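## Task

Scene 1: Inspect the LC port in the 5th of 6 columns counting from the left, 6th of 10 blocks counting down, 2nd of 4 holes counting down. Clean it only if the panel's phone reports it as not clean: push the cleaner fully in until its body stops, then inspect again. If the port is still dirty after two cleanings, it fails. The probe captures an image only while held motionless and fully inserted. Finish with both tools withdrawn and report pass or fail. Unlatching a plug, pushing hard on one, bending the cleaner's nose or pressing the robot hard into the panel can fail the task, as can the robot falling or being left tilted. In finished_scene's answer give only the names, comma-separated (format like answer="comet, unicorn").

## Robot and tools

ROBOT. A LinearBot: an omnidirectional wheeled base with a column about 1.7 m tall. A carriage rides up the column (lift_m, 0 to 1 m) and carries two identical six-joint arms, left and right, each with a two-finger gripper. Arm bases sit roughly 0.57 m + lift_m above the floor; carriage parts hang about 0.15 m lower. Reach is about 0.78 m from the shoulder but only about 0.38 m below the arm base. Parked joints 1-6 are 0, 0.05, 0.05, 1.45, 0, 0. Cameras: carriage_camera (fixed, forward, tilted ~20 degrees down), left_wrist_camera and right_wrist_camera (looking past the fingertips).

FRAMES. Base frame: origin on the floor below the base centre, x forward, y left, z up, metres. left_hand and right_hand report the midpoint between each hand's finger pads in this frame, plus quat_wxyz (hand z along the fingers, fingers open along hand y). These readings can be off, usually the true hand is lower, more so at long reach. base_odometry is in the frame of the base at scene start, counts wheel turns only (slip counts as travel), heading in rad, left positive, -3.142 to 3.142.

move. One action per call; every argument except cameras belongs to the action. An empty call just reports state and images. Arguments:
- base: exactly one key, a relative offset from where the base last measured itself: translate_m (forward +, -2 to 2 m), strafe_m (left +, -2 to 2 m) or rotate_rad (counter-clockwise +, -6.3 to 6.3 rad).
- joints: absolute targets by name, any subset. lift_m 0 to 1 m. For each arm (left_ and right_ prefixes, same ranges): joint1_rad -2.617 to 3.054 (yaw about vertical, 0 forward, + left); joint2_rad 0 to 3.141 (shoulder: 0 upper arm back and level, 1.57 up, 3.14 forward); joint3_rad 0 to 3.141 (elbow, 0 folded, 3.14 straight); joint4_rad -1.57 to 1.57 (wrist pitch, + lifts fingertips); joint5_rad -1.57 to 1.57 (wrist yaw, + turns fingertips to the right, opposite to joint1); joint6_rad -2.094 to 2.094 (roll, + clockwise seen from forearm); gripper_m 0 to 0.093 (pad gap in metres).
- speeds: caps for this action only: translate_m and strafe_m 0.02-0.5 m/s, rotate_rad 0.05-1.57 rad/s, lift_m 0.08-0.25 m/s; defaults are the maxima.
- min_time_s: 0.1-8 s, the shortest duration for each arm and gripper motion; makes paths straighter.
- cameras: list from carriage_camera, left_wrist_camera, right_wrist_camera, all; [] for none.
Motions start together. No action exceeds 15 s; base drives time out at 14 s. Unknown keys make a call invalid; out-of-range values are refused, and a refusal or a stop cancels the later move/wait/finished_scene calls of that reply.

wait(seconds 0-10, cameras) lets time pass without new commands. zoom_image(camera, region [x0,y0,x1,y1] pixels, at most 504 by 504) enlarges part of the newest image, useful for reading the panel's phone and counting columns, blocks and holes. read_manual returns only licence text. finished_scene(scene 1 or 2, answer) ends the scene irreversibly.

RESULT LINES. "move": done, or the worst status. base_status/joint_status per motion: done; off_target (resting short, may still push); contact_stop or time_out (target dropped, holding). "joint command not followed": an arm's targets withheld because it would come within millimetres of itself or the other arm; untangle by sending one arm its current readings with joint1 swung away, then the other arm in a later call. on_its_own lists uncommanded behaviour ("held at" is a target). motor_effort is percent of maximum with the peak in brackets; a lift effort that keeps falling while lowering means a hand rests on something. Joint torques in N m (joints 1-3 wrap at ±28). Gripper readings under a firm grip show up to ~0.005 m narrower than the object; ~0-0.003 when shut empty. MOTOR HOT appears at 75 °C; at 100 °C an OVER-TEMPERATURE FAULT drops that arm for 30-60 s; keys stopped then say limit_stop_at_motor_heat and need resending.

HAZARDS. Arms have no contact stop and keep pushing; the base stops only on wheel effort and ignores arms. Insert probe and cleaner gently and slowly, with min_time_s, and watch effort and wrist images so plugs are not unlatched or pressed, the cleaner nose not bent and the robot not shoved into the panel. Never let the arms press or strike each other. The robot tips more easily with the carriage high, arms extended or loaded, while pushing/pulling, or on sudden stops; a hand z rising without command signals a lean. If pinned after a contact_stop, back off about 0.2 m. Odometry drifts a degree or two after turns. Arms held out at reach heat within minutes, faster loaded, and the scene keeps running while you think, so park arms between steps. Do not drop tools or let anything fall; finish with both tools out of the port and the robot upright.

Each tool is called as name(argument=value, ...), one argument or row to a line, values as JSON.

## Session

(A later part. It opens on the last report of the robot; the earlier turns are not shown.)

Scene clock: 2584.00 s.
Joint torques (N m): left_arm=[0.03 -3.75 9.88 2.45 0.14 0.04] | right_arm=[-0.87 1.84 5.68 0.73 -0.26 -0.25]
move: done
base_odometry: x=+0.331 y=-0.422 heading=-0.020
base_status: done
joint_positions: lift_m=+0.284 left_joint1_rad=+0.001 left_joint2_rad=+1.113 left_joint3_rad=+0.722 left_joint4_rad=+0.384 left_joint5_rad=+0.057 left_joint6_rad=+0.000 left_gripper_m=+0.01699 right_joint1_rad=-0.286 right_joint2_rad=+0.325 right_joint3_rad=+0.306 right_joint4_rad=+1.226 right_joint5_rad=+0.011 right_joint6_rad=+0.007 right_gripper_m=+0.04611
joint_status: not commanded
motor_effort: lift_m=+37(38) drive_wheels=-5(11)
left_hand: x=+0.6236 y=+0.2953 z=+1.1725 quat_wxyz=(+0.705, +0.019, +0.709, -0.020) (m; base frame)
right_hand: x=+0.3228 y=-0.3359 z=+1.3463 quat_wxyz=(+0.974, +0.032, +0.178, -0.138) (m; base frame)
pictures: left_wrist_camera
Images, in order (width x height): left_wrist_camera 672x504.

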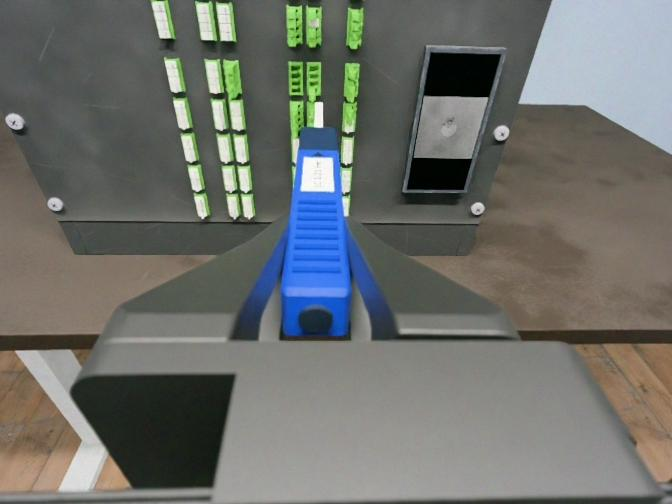

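move(
  base={"translate_m": 0.03},
  speeds={"translate_m": 0.04},
  cameras=["left_wrist_camera"],
)

zoom_image(
  camera="left_wrist_camera",
  region=[288, 60, 348, 120],
)

Scene clock: 2608.20 s.
Joint torques (N m): left_arm=[0.03 -3.74 9.89 2.48 0.14 0.05] | right_arm=[-0.88 1.68 5.7 0.69 -0.23 -0.25]
move: done
base_odometry: x=+0.361 y=-0.422 heading=-0.019
base_status: done
joint_positions: lift_m=+0.284 left_joint1_rad=+0.001 left_joint2_rad=+1.113 left_joint3_rad=+0.722 left_joint4_rad=+0.383 left_joint5_rad=+0.057 left_joint6_rad=+0.000 left_gripper_m=+0.01699 right_joint1_rad=-0.286 right_joint2_rad=+0.325 right_joint3_rad=+0.306 right_joint4_rad=+1.227 right_joint5_rad=+0.011 right_joint6_rad=+0.007 right_gripper_m=+0.04611
joint_status: not commanded
motor_effort: lift_m=+37(38) drive_wheels=+3(12)
left_hand: x=+0.6236 y=+0.2953 z=+1.1724 quat_wxyz=(+0.704, +0.019, +0.709, -0.020) (m; base frame)
right_hand: x=+0.3227 y=-0.3359 z=+1.3463 quat_wxyz=(+0.974, +0.032, +0.178, -0.138) (m; base frame)
pictures: left_wrist_camera
Images, in order (width x height): left_wrist_camera 672x504.

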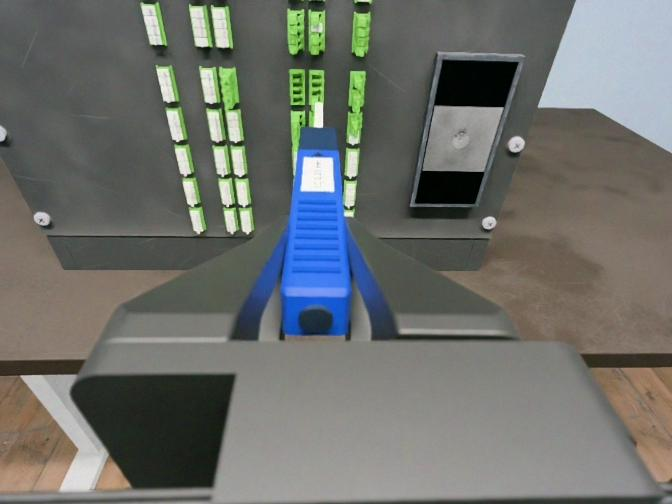

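Scaled by 8.400 from the camera's 672x504 image, which has a finer 960x720 frame.

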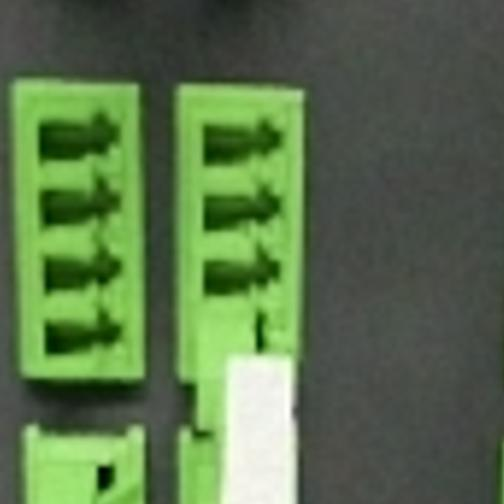

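move(
  base={"translate_m": 0.03},
  speeds={"translate_m": 0.04},
  cameras=["left_wrist_camera"],
)

zoom_image(
  camera="left_wrist_camera",
  region=[288, 60, 348, 120],
)

Scene clock: 2642.00 s.
Joint torques (N m): left_arm=[0.05 -3.79 9.88 2.43 0.15 0.05] | right_arm=[-0.94 1.7 5.61 0.71 -0.24 -0.23]
move: done
base_odometry: x=+0.391 y=-0.423 heading=-0.019
base_status: done
joint_positions: lift_m=+0.284 left_joint1_rad=+0.001 left_joint2_rad=+1.113 left_joint3_rad=+0.723 left_joint4_rad=+0.383 left_joint5_rad=+0.057 left_joint6_rad=+0.000 left_gripper_m=+0.01699 right_joint1_rad=-0.286 right_joint2_rad=+0.325 right_joint3_rad=+0.306 right_joint4_rad=+1.227 right_joint5_rad=+0.011 right_joint6_rad=+0.007 right_gripper_m=+0.04611
joint_status: not commanded
motor_effort: lift_m=+37(38) drive_wheels=+2(12)
left_hand: x=+0.6236 y=+0.2953 z=+1.1725 quat_wxyz=(+0.704, +0.019, +0.709, -0.020) (m; base frame)
right_hand: x=+0.3226 y=-0.3359 z=+1.3464 quat_wxyz=(+0.974, +0.032, +0.178, -0.138) (m; base frame)
pictures: left_wrist_camera
Images, in order (width x height): left_wrist_camera 672x504.

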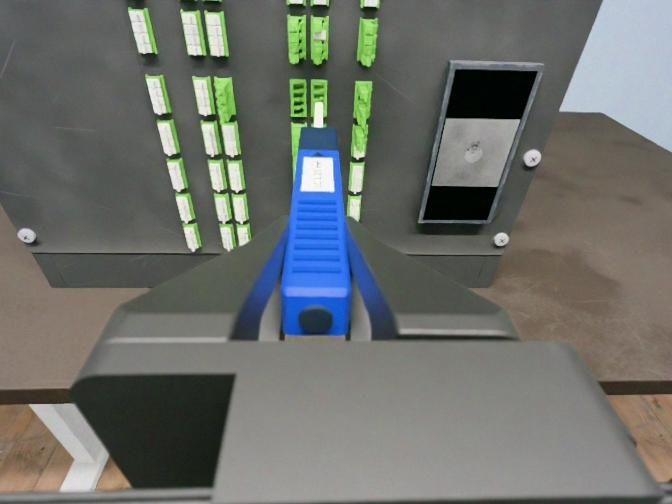

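Scaled by 8.400 from the camera's 672x504 image, which has a finer 960x720 frame.

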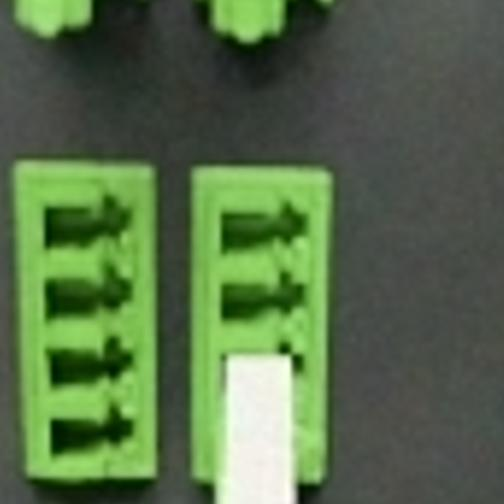

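move(
  base={"translate_m": 0.02},
  speeds={"translate_m": 0.03},
  cameras=["left_wrist_camera", "carriage_camera"],
)

zoom_image(
  camera="left_wrist_camera",
  region=[288, 70, 348, 130],
)

zoom_image(
  camera="carriage_camera",
  region=[140, 140, 300, 300],
)

Scene clock: 2663.13 s.
Joint torques (N m): left_arm=[0.03 -3.74 9.83 2.46 0.15 0.05] | right_arm=[-0.92 1.66 5.68 0.72 -0.24 -0.24]
move: done
base_odometry: x=+0.411 y=-0.423 heading=-0.018
base_status: done
joint_positions: lift_m=+0.284 left_joint1_rad=+0.001 left_joint2_rad=+1.113 left_joint3_rad=+0.723 left_joint4_rad=+0.383 left_joint5_rad=+0.057 left_joint6_rad=+0.000 left_gripper_m=+0.01699 right_joint1_rad=-0.286 right_joint2_rad=+0.325 right_joint3_rad=+0.306 right_joint4_rad=+1.227 right_joint5_rad=+0.011 right_joint6_rad=+0.007 right_gripper_m=+0.04611
joint_status: not commanded
motor_effort: lift_m=+37(39) drive_wheels=+2(13)
left_hand: x=+0.6236 y=+0.2953 z=+1.1725 quat_wxyz=(+0.704, +0.019, +0.709, -0.020) (m; base frame)
right_hand: x=+0.3226 y=-0.3359 z=+1.3464 quat_wxyz=(+0.974, +0.032, +0.178, -0.138) (m; base frame)
pictures: carriage_camera, left_wrist_camera
Images, in order (width x height): carriage_camera 672x504, left_wrist_camera 672x504.

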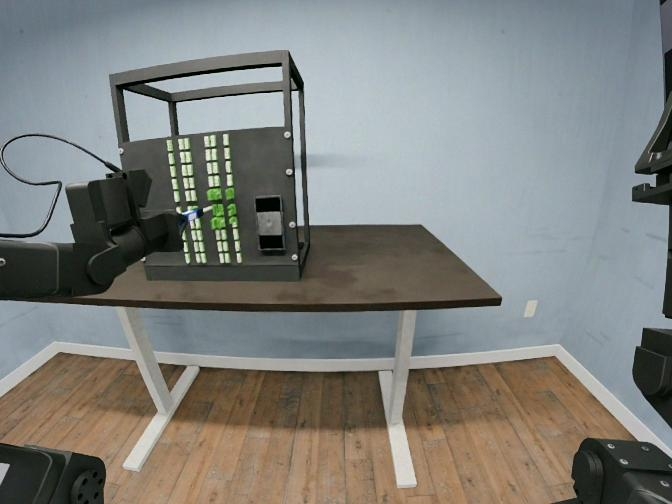

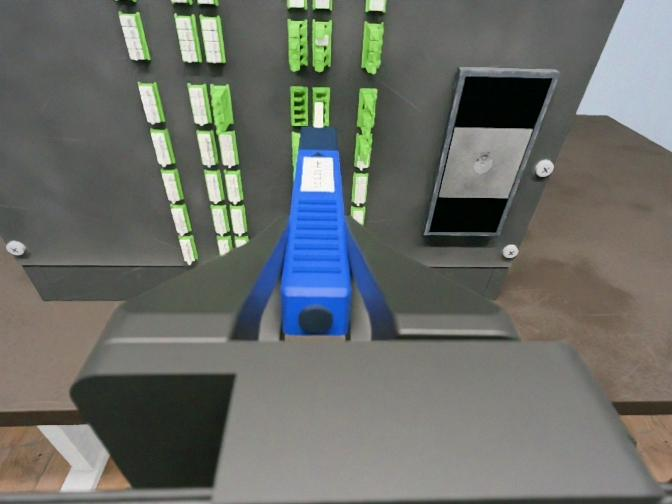

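Scaled by 8.400 from the camera's 672x504 image, which has a finer 960x720 frame.

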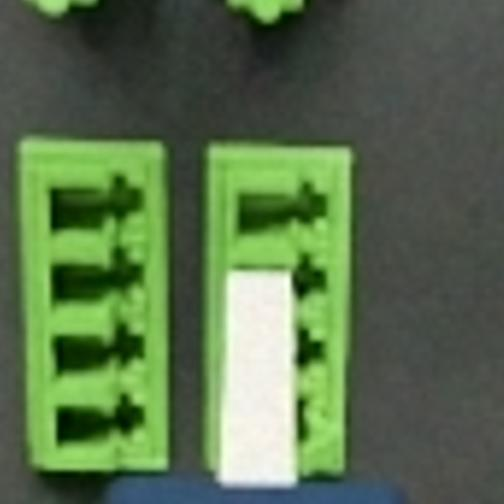

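Scaled by 3.150 from the camera's 672x504 image, which has a finer 960x720 frame.

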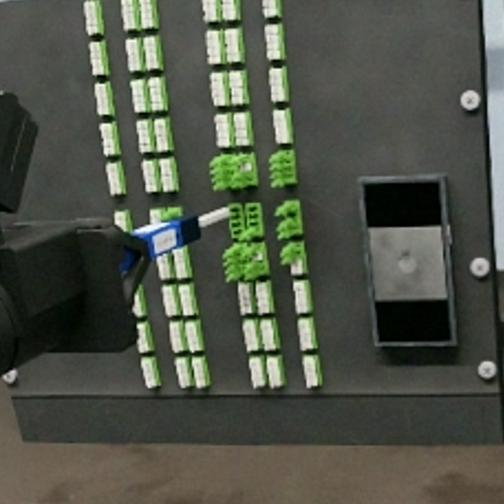

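move(
  base={"translate_m": 0.015},
  joints={"lift_m": 0.2757},
  speeds={"translate_m": 0.03, "lift_m": 0.08},
  cameras=["left_wrist_camera", "carriage_camera"],
)

zoom_image(
  camera="left_wrist_camera",
  region=[288, 70, 348, 130],
)

zoom_image(
  camera="carriage_camera",
  region=[180, 170, 260, 250],
)

Scene clock: 2695.47 s.
Joint torques (N m): left_arm=[0.2 -4.22 9.68 2.54 0.14 0.05] | right_arm=[-0.9 2.13 5.86 0.71 -0.23 -0.23]
move: done
base_odometry: x=+0.426 y=-0.423 heading=-0.018
base_status: done
joint_positions: lift_m=+0.276 left_joint1_rad=+0.001 left_joint2_rad=+1.116 left_joint3_rad=+0.728 left_joint4_rad=+0.380 left_joint5_rad=+0.057 left_joint6_rad=+0.000 left_gripper_m=+0.01699 right_joint1_rad=-0.286 right_joint2_rad=+0.321 right_joint3_rad=+0.302 right_joint4_rad=+1.227 right_joint5_rad=+0.011 right_joint6_rad=+0.007 right_gripper_m=+0.04611
joint_status: all done
motor_effort: lift_m=+38(41) drive_wheels=+2(13)
left_hand: x=+0.6244 y=+0.2953 z=+1.1651 quat_wxyz=(+0.704, +0.019, +0.710, -0.020) (m; base frame)
right_hand: x=+0.3222 y=-0.3357 z=+1.3374 quat_wxyz=(+0.974, +0.032, +0.178, -0.138) (m; base frame)
pictures: carriage_camera, left_wrist_camera
Images, in order (width x height): carriage_camera 672x504, left_wrist_camera 672x504.

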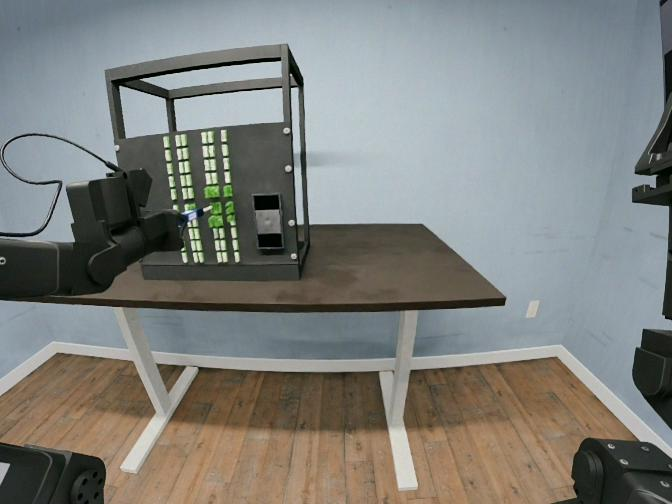

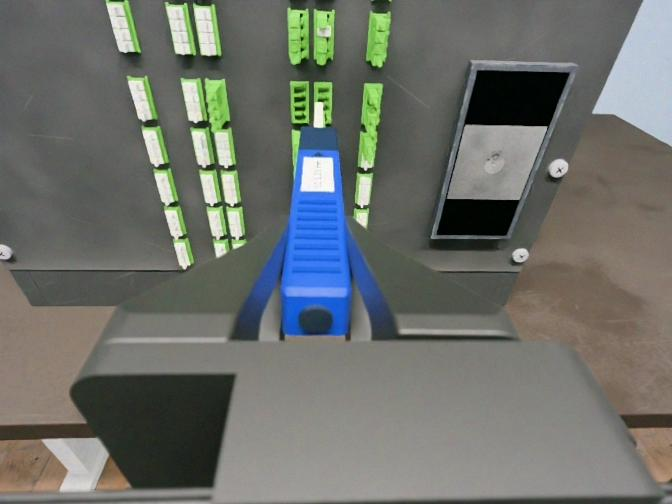

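Scaled by 8.400 from the camera's 672x504 image, which has a finer 960x720 frame.

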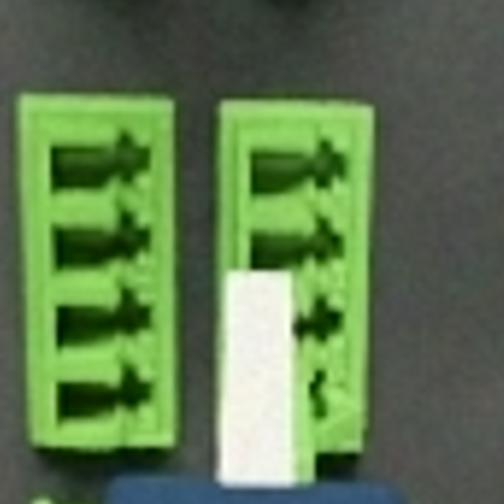

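Scaled by 6.300 from the camera's 672x504 image, which has a finer 960x720 frame.

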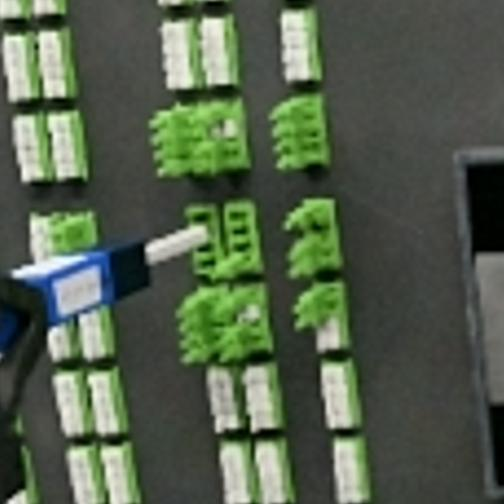

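move(
  base={"strafe_m": -0.003},
  joints={"lift_m": 0.2717},
  speeds={"strafe_m": 0.03, "lift_m": 0.08},
  cameras=[],
)

move(
  base={"translate_m": 0.008},
  speeds={"translate_m": 0.02},
  cameras=["left_wrist_camera", "carriage_camera"],
)

zoom_image(
  camera="left_wrist_camera",
  region=[288, 70, 348, 130],
)

zoom_image(
  camera="carriage_camera",
  region=[180, 170, 260, 250],
)

Scene clock: 2712.73 s.
Joint torques (N m): left_arm=[0.14 -4.14 9.31 2.52 0.18 0.05] | right_arm=[-0.96 2.22 5.97 0.7 -0.17 -0.25]
move: done
base_odometry: x=+0.426 y=-0.426 heading=-0.017
base_status: done
joint_positions: lift_m=+0.272 left_joint1_rad=+0.000 left_joint2_rad=+1.116 left_joint3_rad=+0.729 left_joint4_rad=+0.378 left_joint5_rad=+0.060 left_joint6_rad=+0.000 left_gripper_m=+0.01699 right_joint1_rad=-0.286 right_joint2_rad=+0.320 right_joint3_rad=+0.301 right_joint4_rad=+1.227 right_joint5_rad=+0.007 right_joint6_rad=+0.007 right_gripper_m=+0.04611
joint_status: all done
motor_effort: lift_m=+39(41) drive_wheels=+4(6)
left_hand: x=+0.6246 y=+0.2941 z=+1.1609 quat_wxyz=(+0.704, +0.021, +0.710, -0.021) (m; base frame)
right_hand: x=+0.3224 y=-0.3351 z=+1.3331 quat_wxyz=(+0.974, +0.030, +0.178, -0.137) (m; base frame)
pictures: none
No camera images: "cameras" was empty.

Scene clock: 2713.60 s.
Joint torques (N m): left_arm=[0.24 -4.1 9.32 2.52 0.1 0.05] | right_arm=[-0.88 2.32 5.94 0.72 -0.18 -0.25]
move: done
base_odometry: x=+0.434 y=-0.426 heading=-0.017
base_status: done
joint_positions: lift_m=+0.272 left_joint1_rad=+0.000 left_joint2_rad=+1.116 left_joint3_rad=+0.729 left_joint4_rad=+0.379 left_joint5_rad=+0.061 left_joint6_rad=+0.000 left_gripper_m=+0.01699 right_joint1_rad=-0.286 right_joint2_rad=+0.320 right_joint3_rad=+0.301 right_joint4_rad=+1.228 right_joint5_rad=+0.007 right_joint6_rad=+0.007 right_gripper_m=+0.04611
joint_status: not commanded
motor_effort: lift_m=+39(39) drive_wheels=+0(9)
left_hand: x=+0.6245 y=+0.2940 z=+1.1612 quat_wxyz=(+0.704, +0.021, +0.710, -0.022) (m; base frame)
right_hand: x=+0.3222 y=-0.3350 z=+1.3332 quat_wxyz=(+0.974, +0.030, +0.178, -0.138) (m; base frame)
pictures: carriage_camera, left_wrist_camera
Images, in order (width x height): carriage_camera 672x504, left_wrist_camera 672x504.

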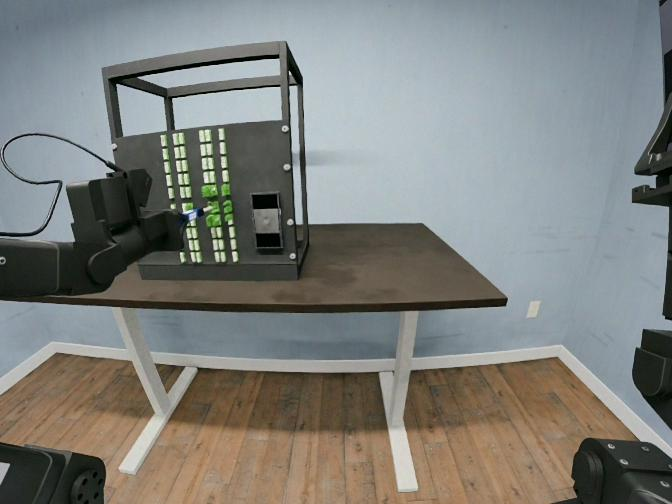

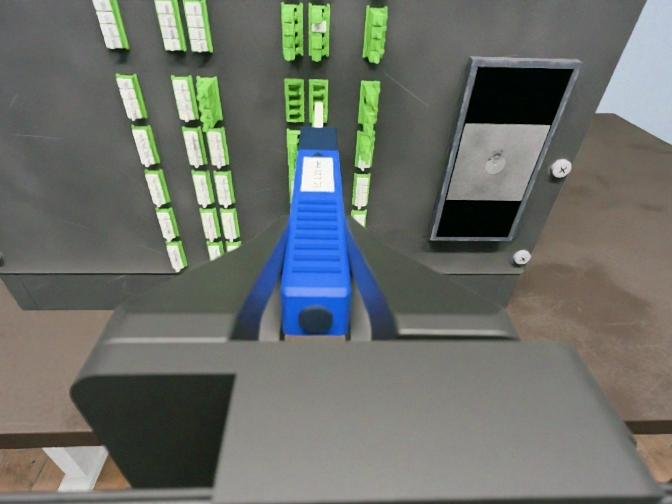

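Scaled by 8.400 from the camera's 672x504 image, which has a finer 960x720 frame.

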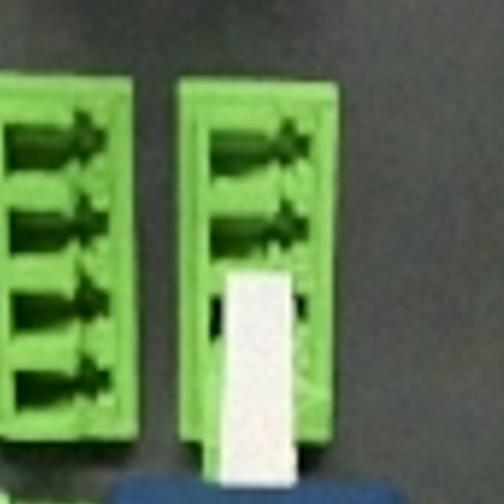

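Scaled by 6.300 from the camera's 672x504 image, which has a finer 960x720 frame.

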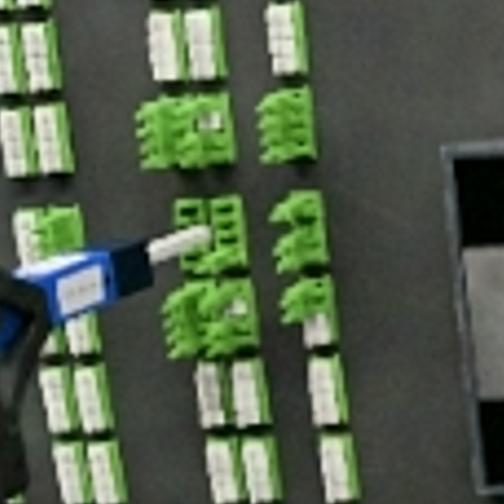

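move(
  base={"translate_m": 0.008},
  joints={"lift_m": 0.2700, "left_joint5_rad": 0.060},
  speeds={"translate_m": 0.02, "lift_m": 0.08},
  cameras=["left_wrist_camera", "carriage_camera"],
)

zoom_image(
  camera="left_wrist_camera",
  region=[288, 70, 348, 130],
)

zoom_image(
  camera="carriage_camera",
  region=[190, 180, 240, 230],
)

Scene clock: 2730.57 s.
Joint torques (N m): left_arm=[0.18 -4.16 9.39 2.58 0.02 0.05] | right_arm=[-0.84 2.19 6.01 0.73 -0.18 -0.22]
move: done
base_odometry: x=+0.442 y=-0.426 heading=-0.017
base_status: done
joint_positions: lift_m=+0.270 left_joint1_rad=+0.000 left_joint2_rad=+1.116 left_joint3_rad=+0.729 left_joint4_rad=+0.380 left_joint5_rad=+0.061 left_joint6_rad=+0.000 left_gripper_m=+0.01699 right_joint1_rad=-0.286 right_joint2_rad=+0.320 right_joint3_rad=+0.301 right_joint4_rad=+1.227 right_joint5_rad=+0.007 right_joint6_rad=+0.007 right_gripper_m=+0.04611
joint_status: all done
motor_effort: lift_m=+37(38) drive_wheels=-1(10)
left_hand: x=+0.6245 y=+0.2940 z=+1.1597 quat_wxyz=(+0.704, +0.021, +0.709, -0.022) (m; base frame)
right_hand: x=+0.3223 y=-0.3351 z=+1.3316 quat_wxyz=(+0.974, +0.030, +0.178, -0.138) (m; base frame)
pictures: carriage_camera, left_wrist_camera
Images, in order (width x height): carriage_camera 672x504, left_wrist_camera 672x504.

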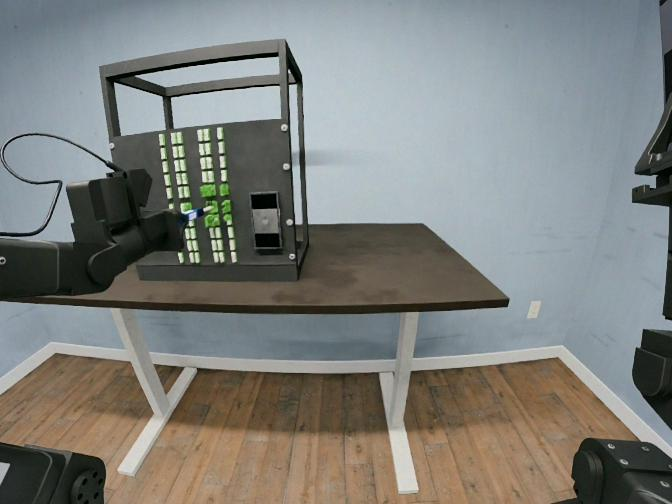

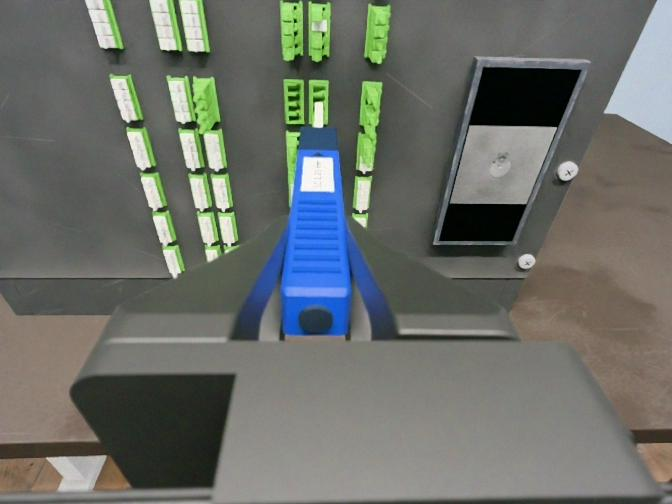

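Scaled by 8.400 from the camera's 672x504 image, which has a finer 960x720 frame.

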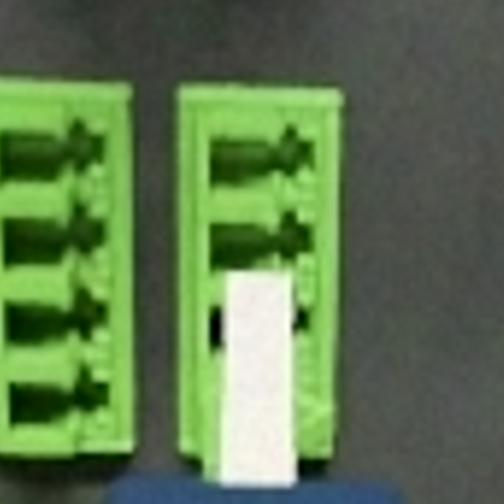

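Scaled by 10.080 from the camera's 672x504 image, which has a finer 960x720 frame.

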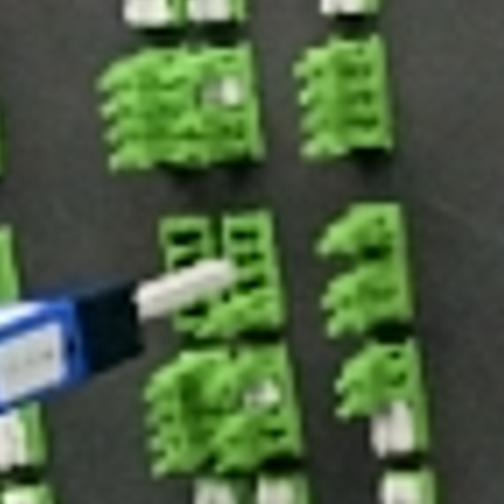

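move(
  joints={"left_joint5_rad": 0.039},
  cameras=[],
)

move(
  base={"translate_m": 0.004},
  speeds={"translate_m": 0.02},
  cameras=["left_wrist_camera", "carriage_camera"],
)

zoom_image(
  camera="left_wrist_camera",
  region=[303, 80, 333, 110],
)

zoom_image(
  camera="carriage_camera",
  region=[190, 180, 240, 230],
)

Scene clock: 2751.27 s.
Joint torques (N m): left_arm=[0.18 -4.16 9.32 2.51 -0.04 0.05] | right_arm=[-0.92 2.19 6.01 0.71 -0.22 -0.22]
move: done
base_odometry: x=+0.442 y=-0.426 heading=-0.017
base_status: not commanded
joint_positions: lift_m=+0.270 left_joint1_rad=+0.000 left_joint2_rad=+1.116 left_joint3_rad=+0.729 left_joint4_rad=+0.380 left_joint5_rad=+0.053 left_joint6_rad=+0.000 left_gripper_m=+0.01699 right_joint1_rad=-0.286 right_joint2_rad=+0.320 right_joint3_rad=+0.301 right_joint4_rad=+1.227 right_joint5_rad=+0.007 right_joint6_rad=+0.007 right_gripper_m=+0.04611
joint_status: all done
motor_effort: lift_m=+37(38) drive_wheels=-2(3)
left_hand: x=+0.6246 y=+0.2954 z=+1.1597 quat_wxyz=(+0.704, +0.019, +0.710, -0.019) (m; base frame)
right_hand: x=+0.3223 y=-0.3351 z=+1.3316 quat_wxyz=(+0.974, +0.030, +0.178, -0.138) (m; base frame)
pictures: none
No camera images: "cameras" was empty.

Scene clock: 2751.83 s.
Joint torques (N m): left_arm=[0.09 -4.18 9.32 2.52 -0.07 0.05] | right_arm=[-0.92 2.14 6 0.66 -0.19 -0.22]
move: done
base_odometry: x=+0.446 y=-0.427 heading=-0.018
base_status: done
joint_positions: lift_m=+0.270 left_joint1_rad=+0.000 left_joint2_rad=+1.116 left_joint3_rad=+0.729 left_joint4_rad=+0.380 left_joint5_rad=+0.051 left_joint6_rad=+0.000 left_gripper_m=+0.01699 right_joint1_rad=-0.286 right_joint2_rad=+0.320 right_joint3_rad=+0.301 right_joint4_rad=+1.227 right_joint5_rad=+0.007 right_joint6_rad=+0.007 right_gripper_m=+0.04611
joint_status: not commanded
motor_effort: lift_m=+37(38) drive_wheels=-3(7)
left_hand: x=+0.6246 y=+0.2956 z=+1.1597 quat_wxyz=(+0.704, +0.018, +0.710, -0.018) (m; base frame)
right_hand: x=+0.3224 y=-0.3351 z=+1.3315 quat_wxyz=(+0.974, +0.030, +0.178, -0.137) (m; base frame)
pictures: carriage_camera, left_wrist_camera
Images, in order (width x height): carriage_camera 672x504, left_wrist_camera 672x504.

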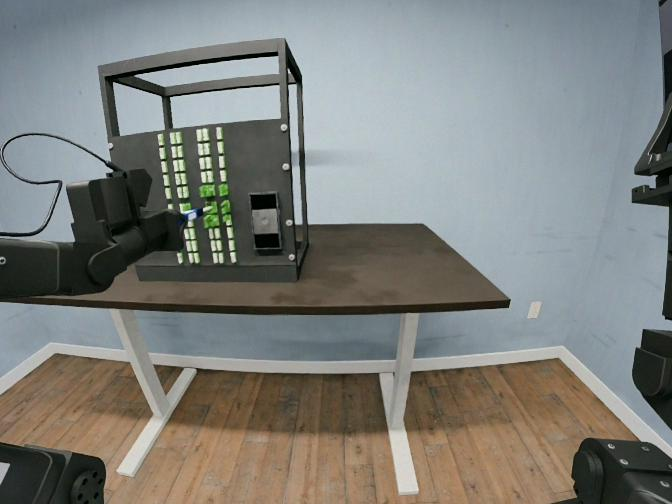

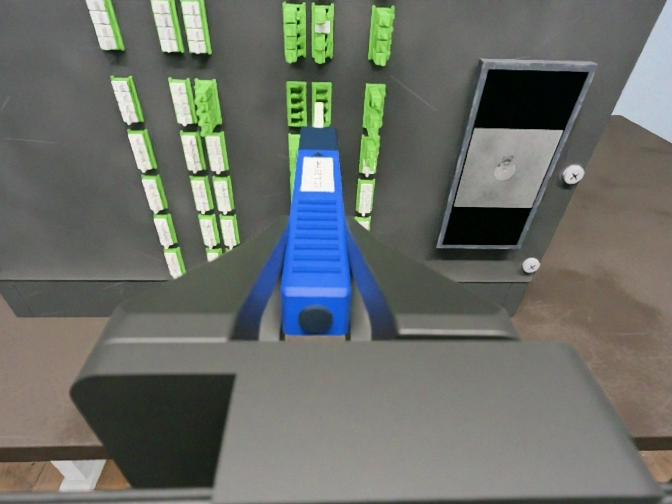

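Scaled by 16.800 from the camera's 672x504 image, which has a finer 960x720 frame.

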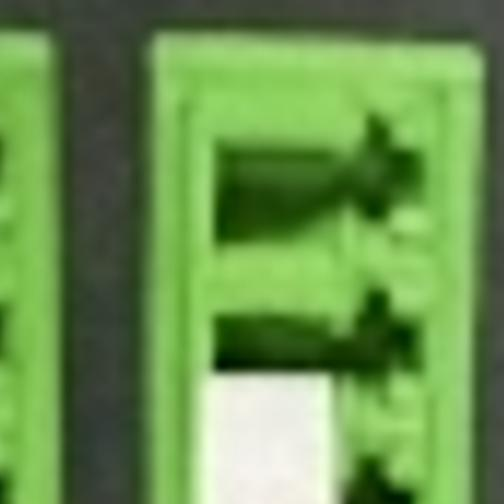

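Scaled by 10.080 from the camera's 672x504 image, which has a finer 960x720 frame.

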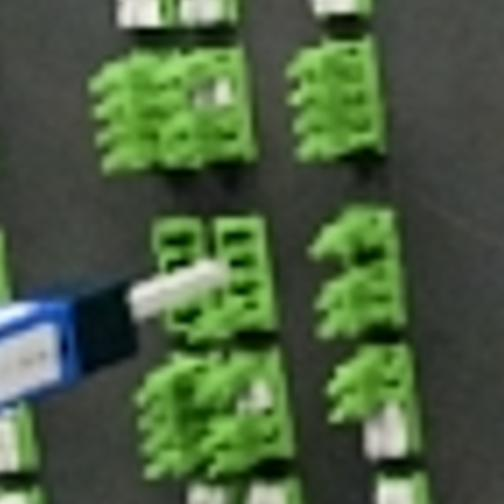

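move(
  base={"translate_m": 0.003},
  joints={"left_joint5_rad": 0.047},
  speeds={"translate_m": 0.02},
  cameras=["left_wrist_camera", "carriage_camera"],
)

zoom_image(
  camera="left_wrist_camera",
  region=[303, 80, 333, 110],
)

zoom_image(
  camera="carriage_camera",
  region=[200, 190, 230, 220],
)

Scene clock: 2766.17 s.
Joint torques (N m): left_arm=[0.03 -4.15 9.33 2.42 -0.02 0.05] | right_arm=[-0.84 2.21 5.96 0.76 -0.18 -0.25]
move: done
base_odometry: x=+0.449 y=-0.427 heading=-0.018
base_status: done
joint_positions: lift_m=+0.270 left_joint1_rad=+0.000 left_joint2_rad=+1.116 left_joint3_rad=+0.729 left_joint4_rad=+0.380 left_joint5_rad=+0.051 left_joint6_rad=+0.000 left_gripper_m=+0.01699 right_joint1_rad=-0.286 right_joint2_rad=+0.320 right_joint3_rad=+0.301 right_joint4_rad=+1.227 right_joint5_rad=+0.007 right_joint6_rad=+0.007 right_gripper_m=+0.04611
joint_status: all done
motor_effort: lift_m=+38(38) drive_wheels=+1(10)
left_hand: x=+0.6246 y=+0.2956 z=+1.1598 quat_wxyz=(+0.704, +0.018, +0.709, -0.018) (m; base frame)
right_hand: x=+0.3224 y=-0.3351 z=+1.3315 quat_wxyz=(+0.974, +0.030, +0.178, -0.137) (m; base frame)
pictures: carriage_camera, left_wrist_camera
Images, in order (width x height): carriage_camera 672x504, left_wrist_camera 672x504.

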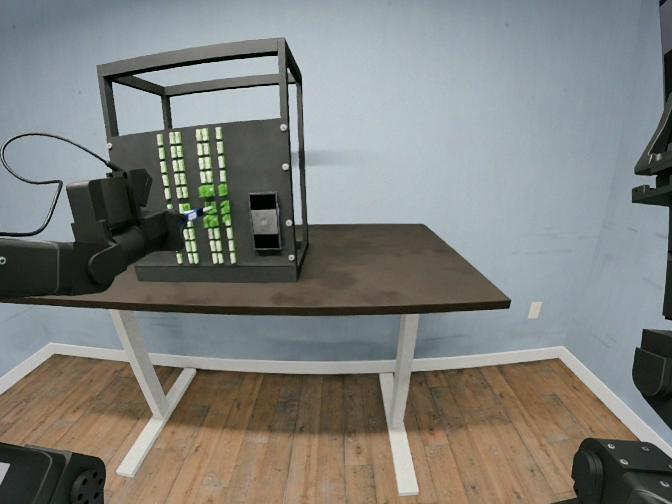

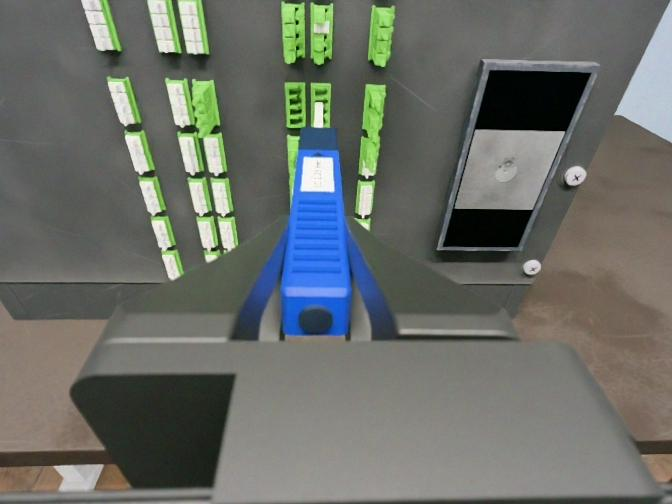

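Scaled by 16.800 from the camera's 672x504 image, which has a finer 960x720 frame.

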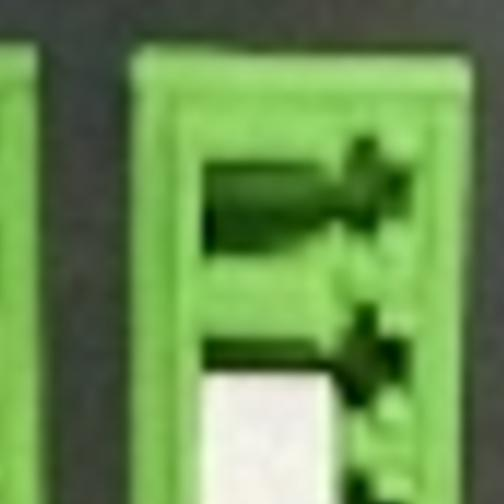

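Scaled by 16.800 from the camera's 672x504 image, which has a finer 960x720 frame.

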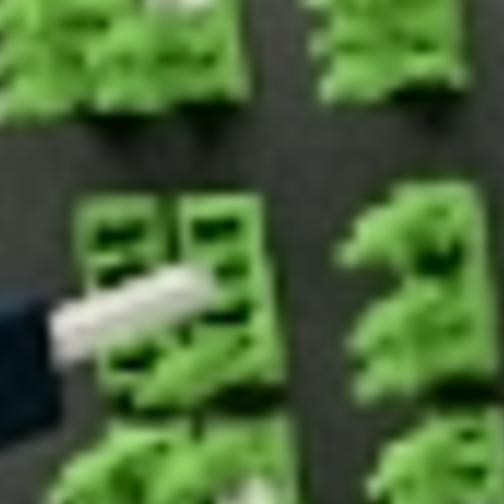

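move(
  base={"translate_m": 0.002},
  speeds={"translate_m": 0.02},
  cameras=["left_wrist_camera", "carriage_camera"],
)

zoom_image(
  camera="left_wrist_camera",
  region=[303, 80, 333, 110],
)

zoom_image(
  camera="carriage_camera",
  region=[200, 190, 230, 220],
)

Scene clock: 2780.13 s.
Joint torques (N m): left_arm=[0.46 -4.21 9.4 2.52 -0.02 0.05] | right_arm=[-0.81 2.26 6.08 0.73 -0.19 -0.24]
move: done
base_odometry: x=+0.451 y=-0.427 heading=-0.018
base_status: done
joint_positions: lift_m=+0.270 left_joint1_rad=+0.000 left_joint2_rad=+1.117 left_joint3_rad=+0.729 left_joint4_rad=+0.380 left_joint5_rad=+0.051 left_joint6_rad=+0.000 left_gripper_m=+0.01699 right_joint1_rad=-0.286 right_joint2_rad=+0.320 right_joint3_rad=+0.301 right_joint4_rad=+1.227 right_joint5_rad=+0.007 right_joint6_rad=+0.007 right_gripper_m=+0.04611
joint_status: not commanded
motor_effort: lift_m=+37(38) drive_wheels=-3(9)
left_hand: x=+0.6248 y=+0.2956 z=+1.1596 quat_wxyz=(+0.704, +0.018, +0.710, -0.018) (m; base frame)
right_hand: x=+0.3224 y=-0.3351 z=+1.3315 quat_wxyz=(+0.974, +0.030, +0.178, -0.137) (m; base frame)
pictures: carriage_camera, left_wrist_camera
Images, in order (width x height): carriage_camera 672x504, left_wrist_camera 672x504.

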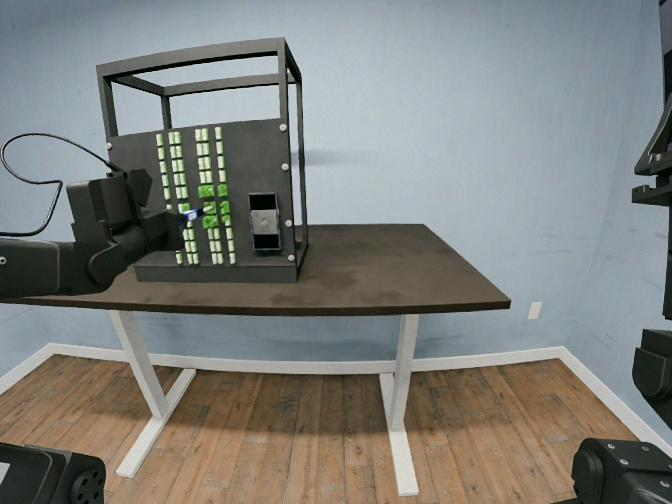

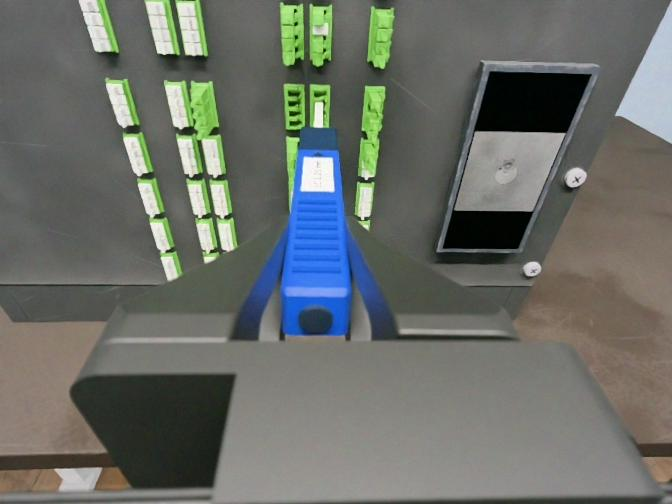

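Scaled by 16.800 from the camera's 672x504 image, which has a finer 960x720 frame.

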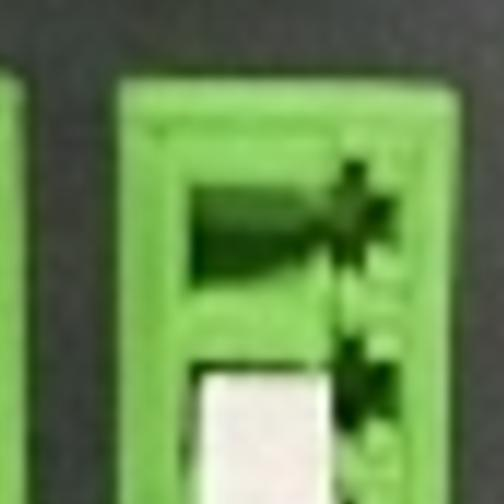

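Scaled by 16.800 from the camera's 672x504 image, which has a finer 960x720 frame.

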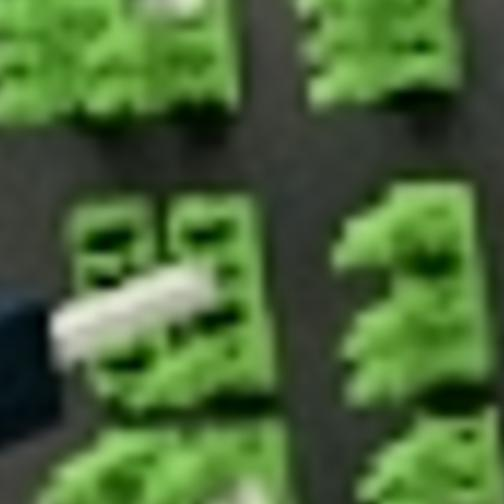

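move(
  joints={"left_joint5_rad": 0.034},
  cameras=["left_wrist_camera"],
)

zoom_image(
  camera="left_wrist_camera",
  region=[303, 80, 333, 110],
)

Scene clock: 2795.83 s.
Joint torques (N m): left_arm=[0.18 -4.26 9.32 2.5 -0.14 0.05] | right_arm=[-0.87 2.25 5.98 0.72 -0.18 -0.25]
move: done
base_odometry: x=+0.451 y=-0.427 heading=-0.018
base_status: not commanded
joint_positions: lift_m=+0.270 left_joint1_rad=+0.000 left_joint2_rad=+1.117 left_joint3_rad=+0.729 left_joint4_rad=+0.380 left_joint5_rad=+0.047 left_joint6_rad=+0.000 left_gripper_m=+0.01699 right_joint1_rad=-0.286 right_joint2_rad=+0.320 right_joint3_rad=+0.301 right_joint4_rad=+1.227 right_joint5_rad=+0.007 right_joint6_rad=+0.007 right_gripper_m=+0.04611
joint_status: all done
motor_effort: lift_m=+37(38) drive_wheels=+1(2)
left_hand: x=+0.6248 y=+0.2963 z=+1.1596 quat_wxyz=(+0.704, +0.017, +0.710, -0.017) (m; base frame)
right_hand: x=+0.3224 y=-0.3351 z=+1.3315 quat_wxyz=(+0.974, +0.030, +0.178, -0.137) (m; base frame)
pictures: left_wrist_camera
Images, in order (width x height): left_wrist_camera 672x504.

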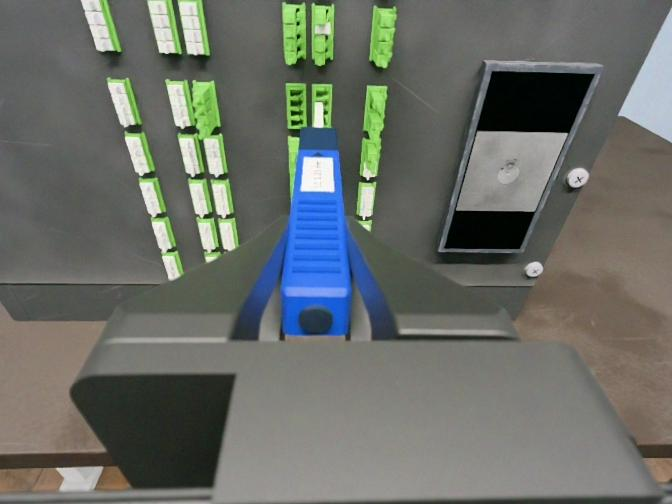

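Scaled by 16.800 from the camera's 672x504 image, which has a finer 960x720 frame.

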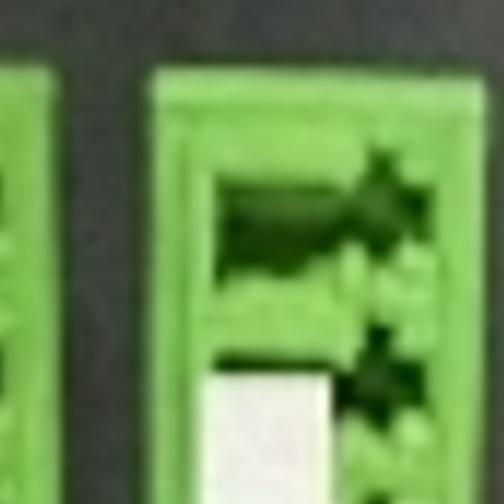

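move(
  base={"translate_m": 0.0015},
  joints={"left_joint5_rad": 0.045},
  speeds={"translate_m": 0.02},
  cameras=["left_wrist_camera"],
)

zoom_image(
  camera="left_wrist_camera",
  region=[303, 80, 333, 110],
)

Scene clock: 2808.07 s.
Joint torques (N m): left_arm=[0.21 -4.23 9.46 2.54 0.02 0.05] | right_arm=[-0.96 2.02 5.87 0.74 -0.18 -0.23]
move: done
base_odometry: x=+0.453 y=-0.427 heading=-0.018
base_status: done
joint_positions: lift_m=+0.270 left_joint1_rad=+0.000 left_joint2_rad=+1.117 left_joint3_rad=+0.729 left_joint4_rad=+0.382 left_joint5_rad=+0.047 left_joint6_rad=+0.000 left_gripper_m=+0.01699 right_joint1_rad=-0.286 right_joint2_rad=+0.320 right_joint3_rad=+0.301 right_joint4_rad=+1.227 right_joint5_rad=+0.007 right_joint6_rad=+0.007 right_gripper_m=+0.04611
joint_status: all done
motor_effort: lift_m=+37(38) drive_wheels=-3(8)
left_hand: x=+0.6248 y=+0.2964 z=+1.1598 quat_wxyz=(+0.705, +0.016, +0.709, -0.017) (m; base frame)
right_hand: x=+0.3224 y=-0.3351 z=+1.3315 quat_wxyz=(+0.974, +0.030, +0.178, -0.137) (m; base frame)
pictures: left_wrist_camera
Images, in order (width x height): left_wrist_camera 672x504.

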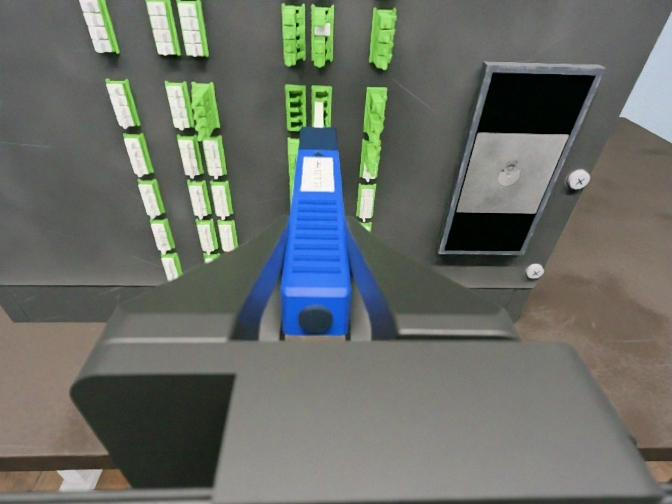

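Scaled by 16.800 from the camera's 672x504 image, which has a finer 960x720 frame.

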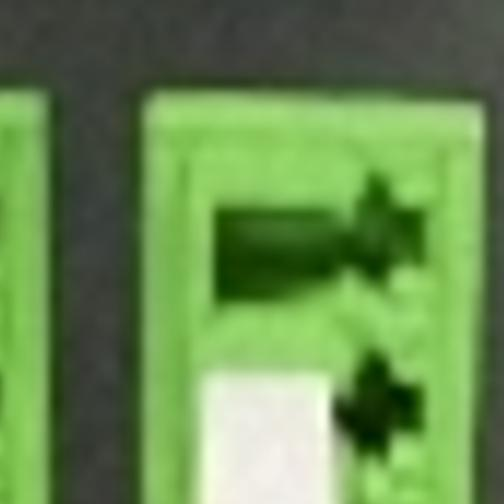

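move(
  joints={"left_joint5_rad": 0.061, "lift_m": 0.2692},
  speeds={"lift_m": 0.08},
  cameras=["left_wrist_camera", "carriage_camera"],
)

zoom_image(
  camera="left_wrist_camera",
  region=[303, 80, 333, 110],
)

zoom_image(
  camera="carriage_camera",
  region=[200, 190, 230, 220],
)

Scene clock: 2823.83 s.
Joint torques (N m): left_arm=[0.17 -4.23 9.31 2.47 0.17 0.04] | right_arm=[-0.91 2.15 6.08 0.71 -0.19 -0.21]
move: done
base_odometry: x=+0.453 y=-0.427 heading=-0.018
base_status: not commanded
joint_positions: lift_m=+0.269 left_joint1_rad=+0.000 left_joint2_rad=+1.117 left_joint3_rad=+0.729 left_joint4_rad=+0.382 left_joint5_rad=+0.049 left_joint6_rad=+0.000 left_gripper_m=+0.01699 right_joint1_rad=-0.286 right_joint2_rad=+0.320 right_joint3_rad=+0.301 right_joint4_rad=+1.227 right_joint5_rad=+0.007 right_joint6_rad=+0.007 right_gripper_m=+0.04611
joint_status: all done
motor_effort: lift_m=+37(39) drive_wheels=-3(3)
left_hand: x=+0.6248 y=+0.2961 z=+1.1592 quat_wxyz=(+0.705, +0.017, +0.709, -0.017) (m; base frame)
right_hand: x=+0.3225 y=-0.3351 z=+1.3306 quat_wxyz=(+0.974, +0.030, +0.178, -0.137) (m; base frame)
pictures: carriage_camera, left_wrist_camera
Images, in order (width x height): carriage_camera 672x504, left_wrist_camera 672x504.

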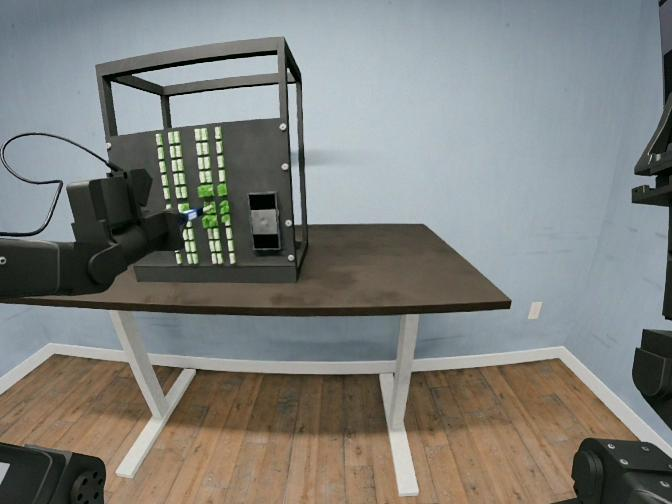

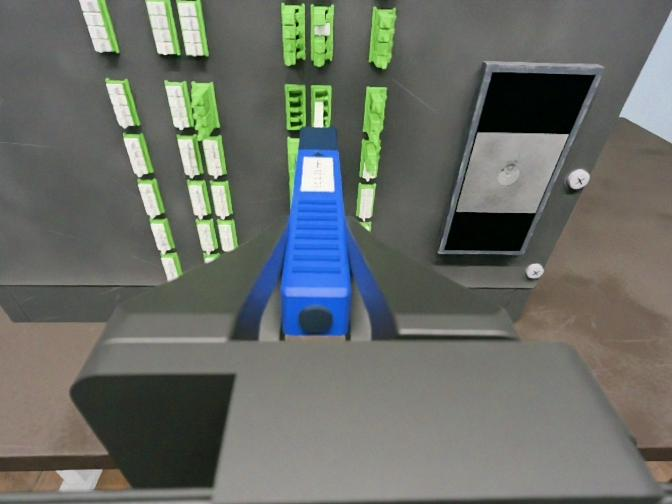

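Scaled by 16.800 from the camera's 672x504 image, which has a finer 960x720 frame.

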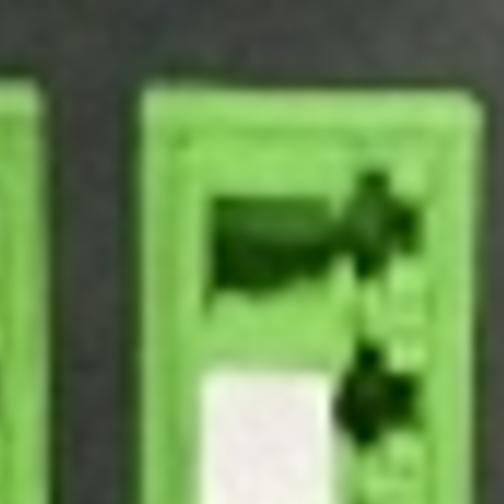

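Scaled by 16.800 from the camera's 672x504 image, which has a finer 960x720 frame.

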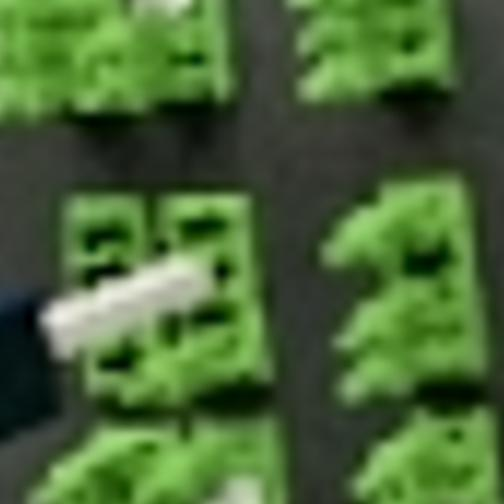

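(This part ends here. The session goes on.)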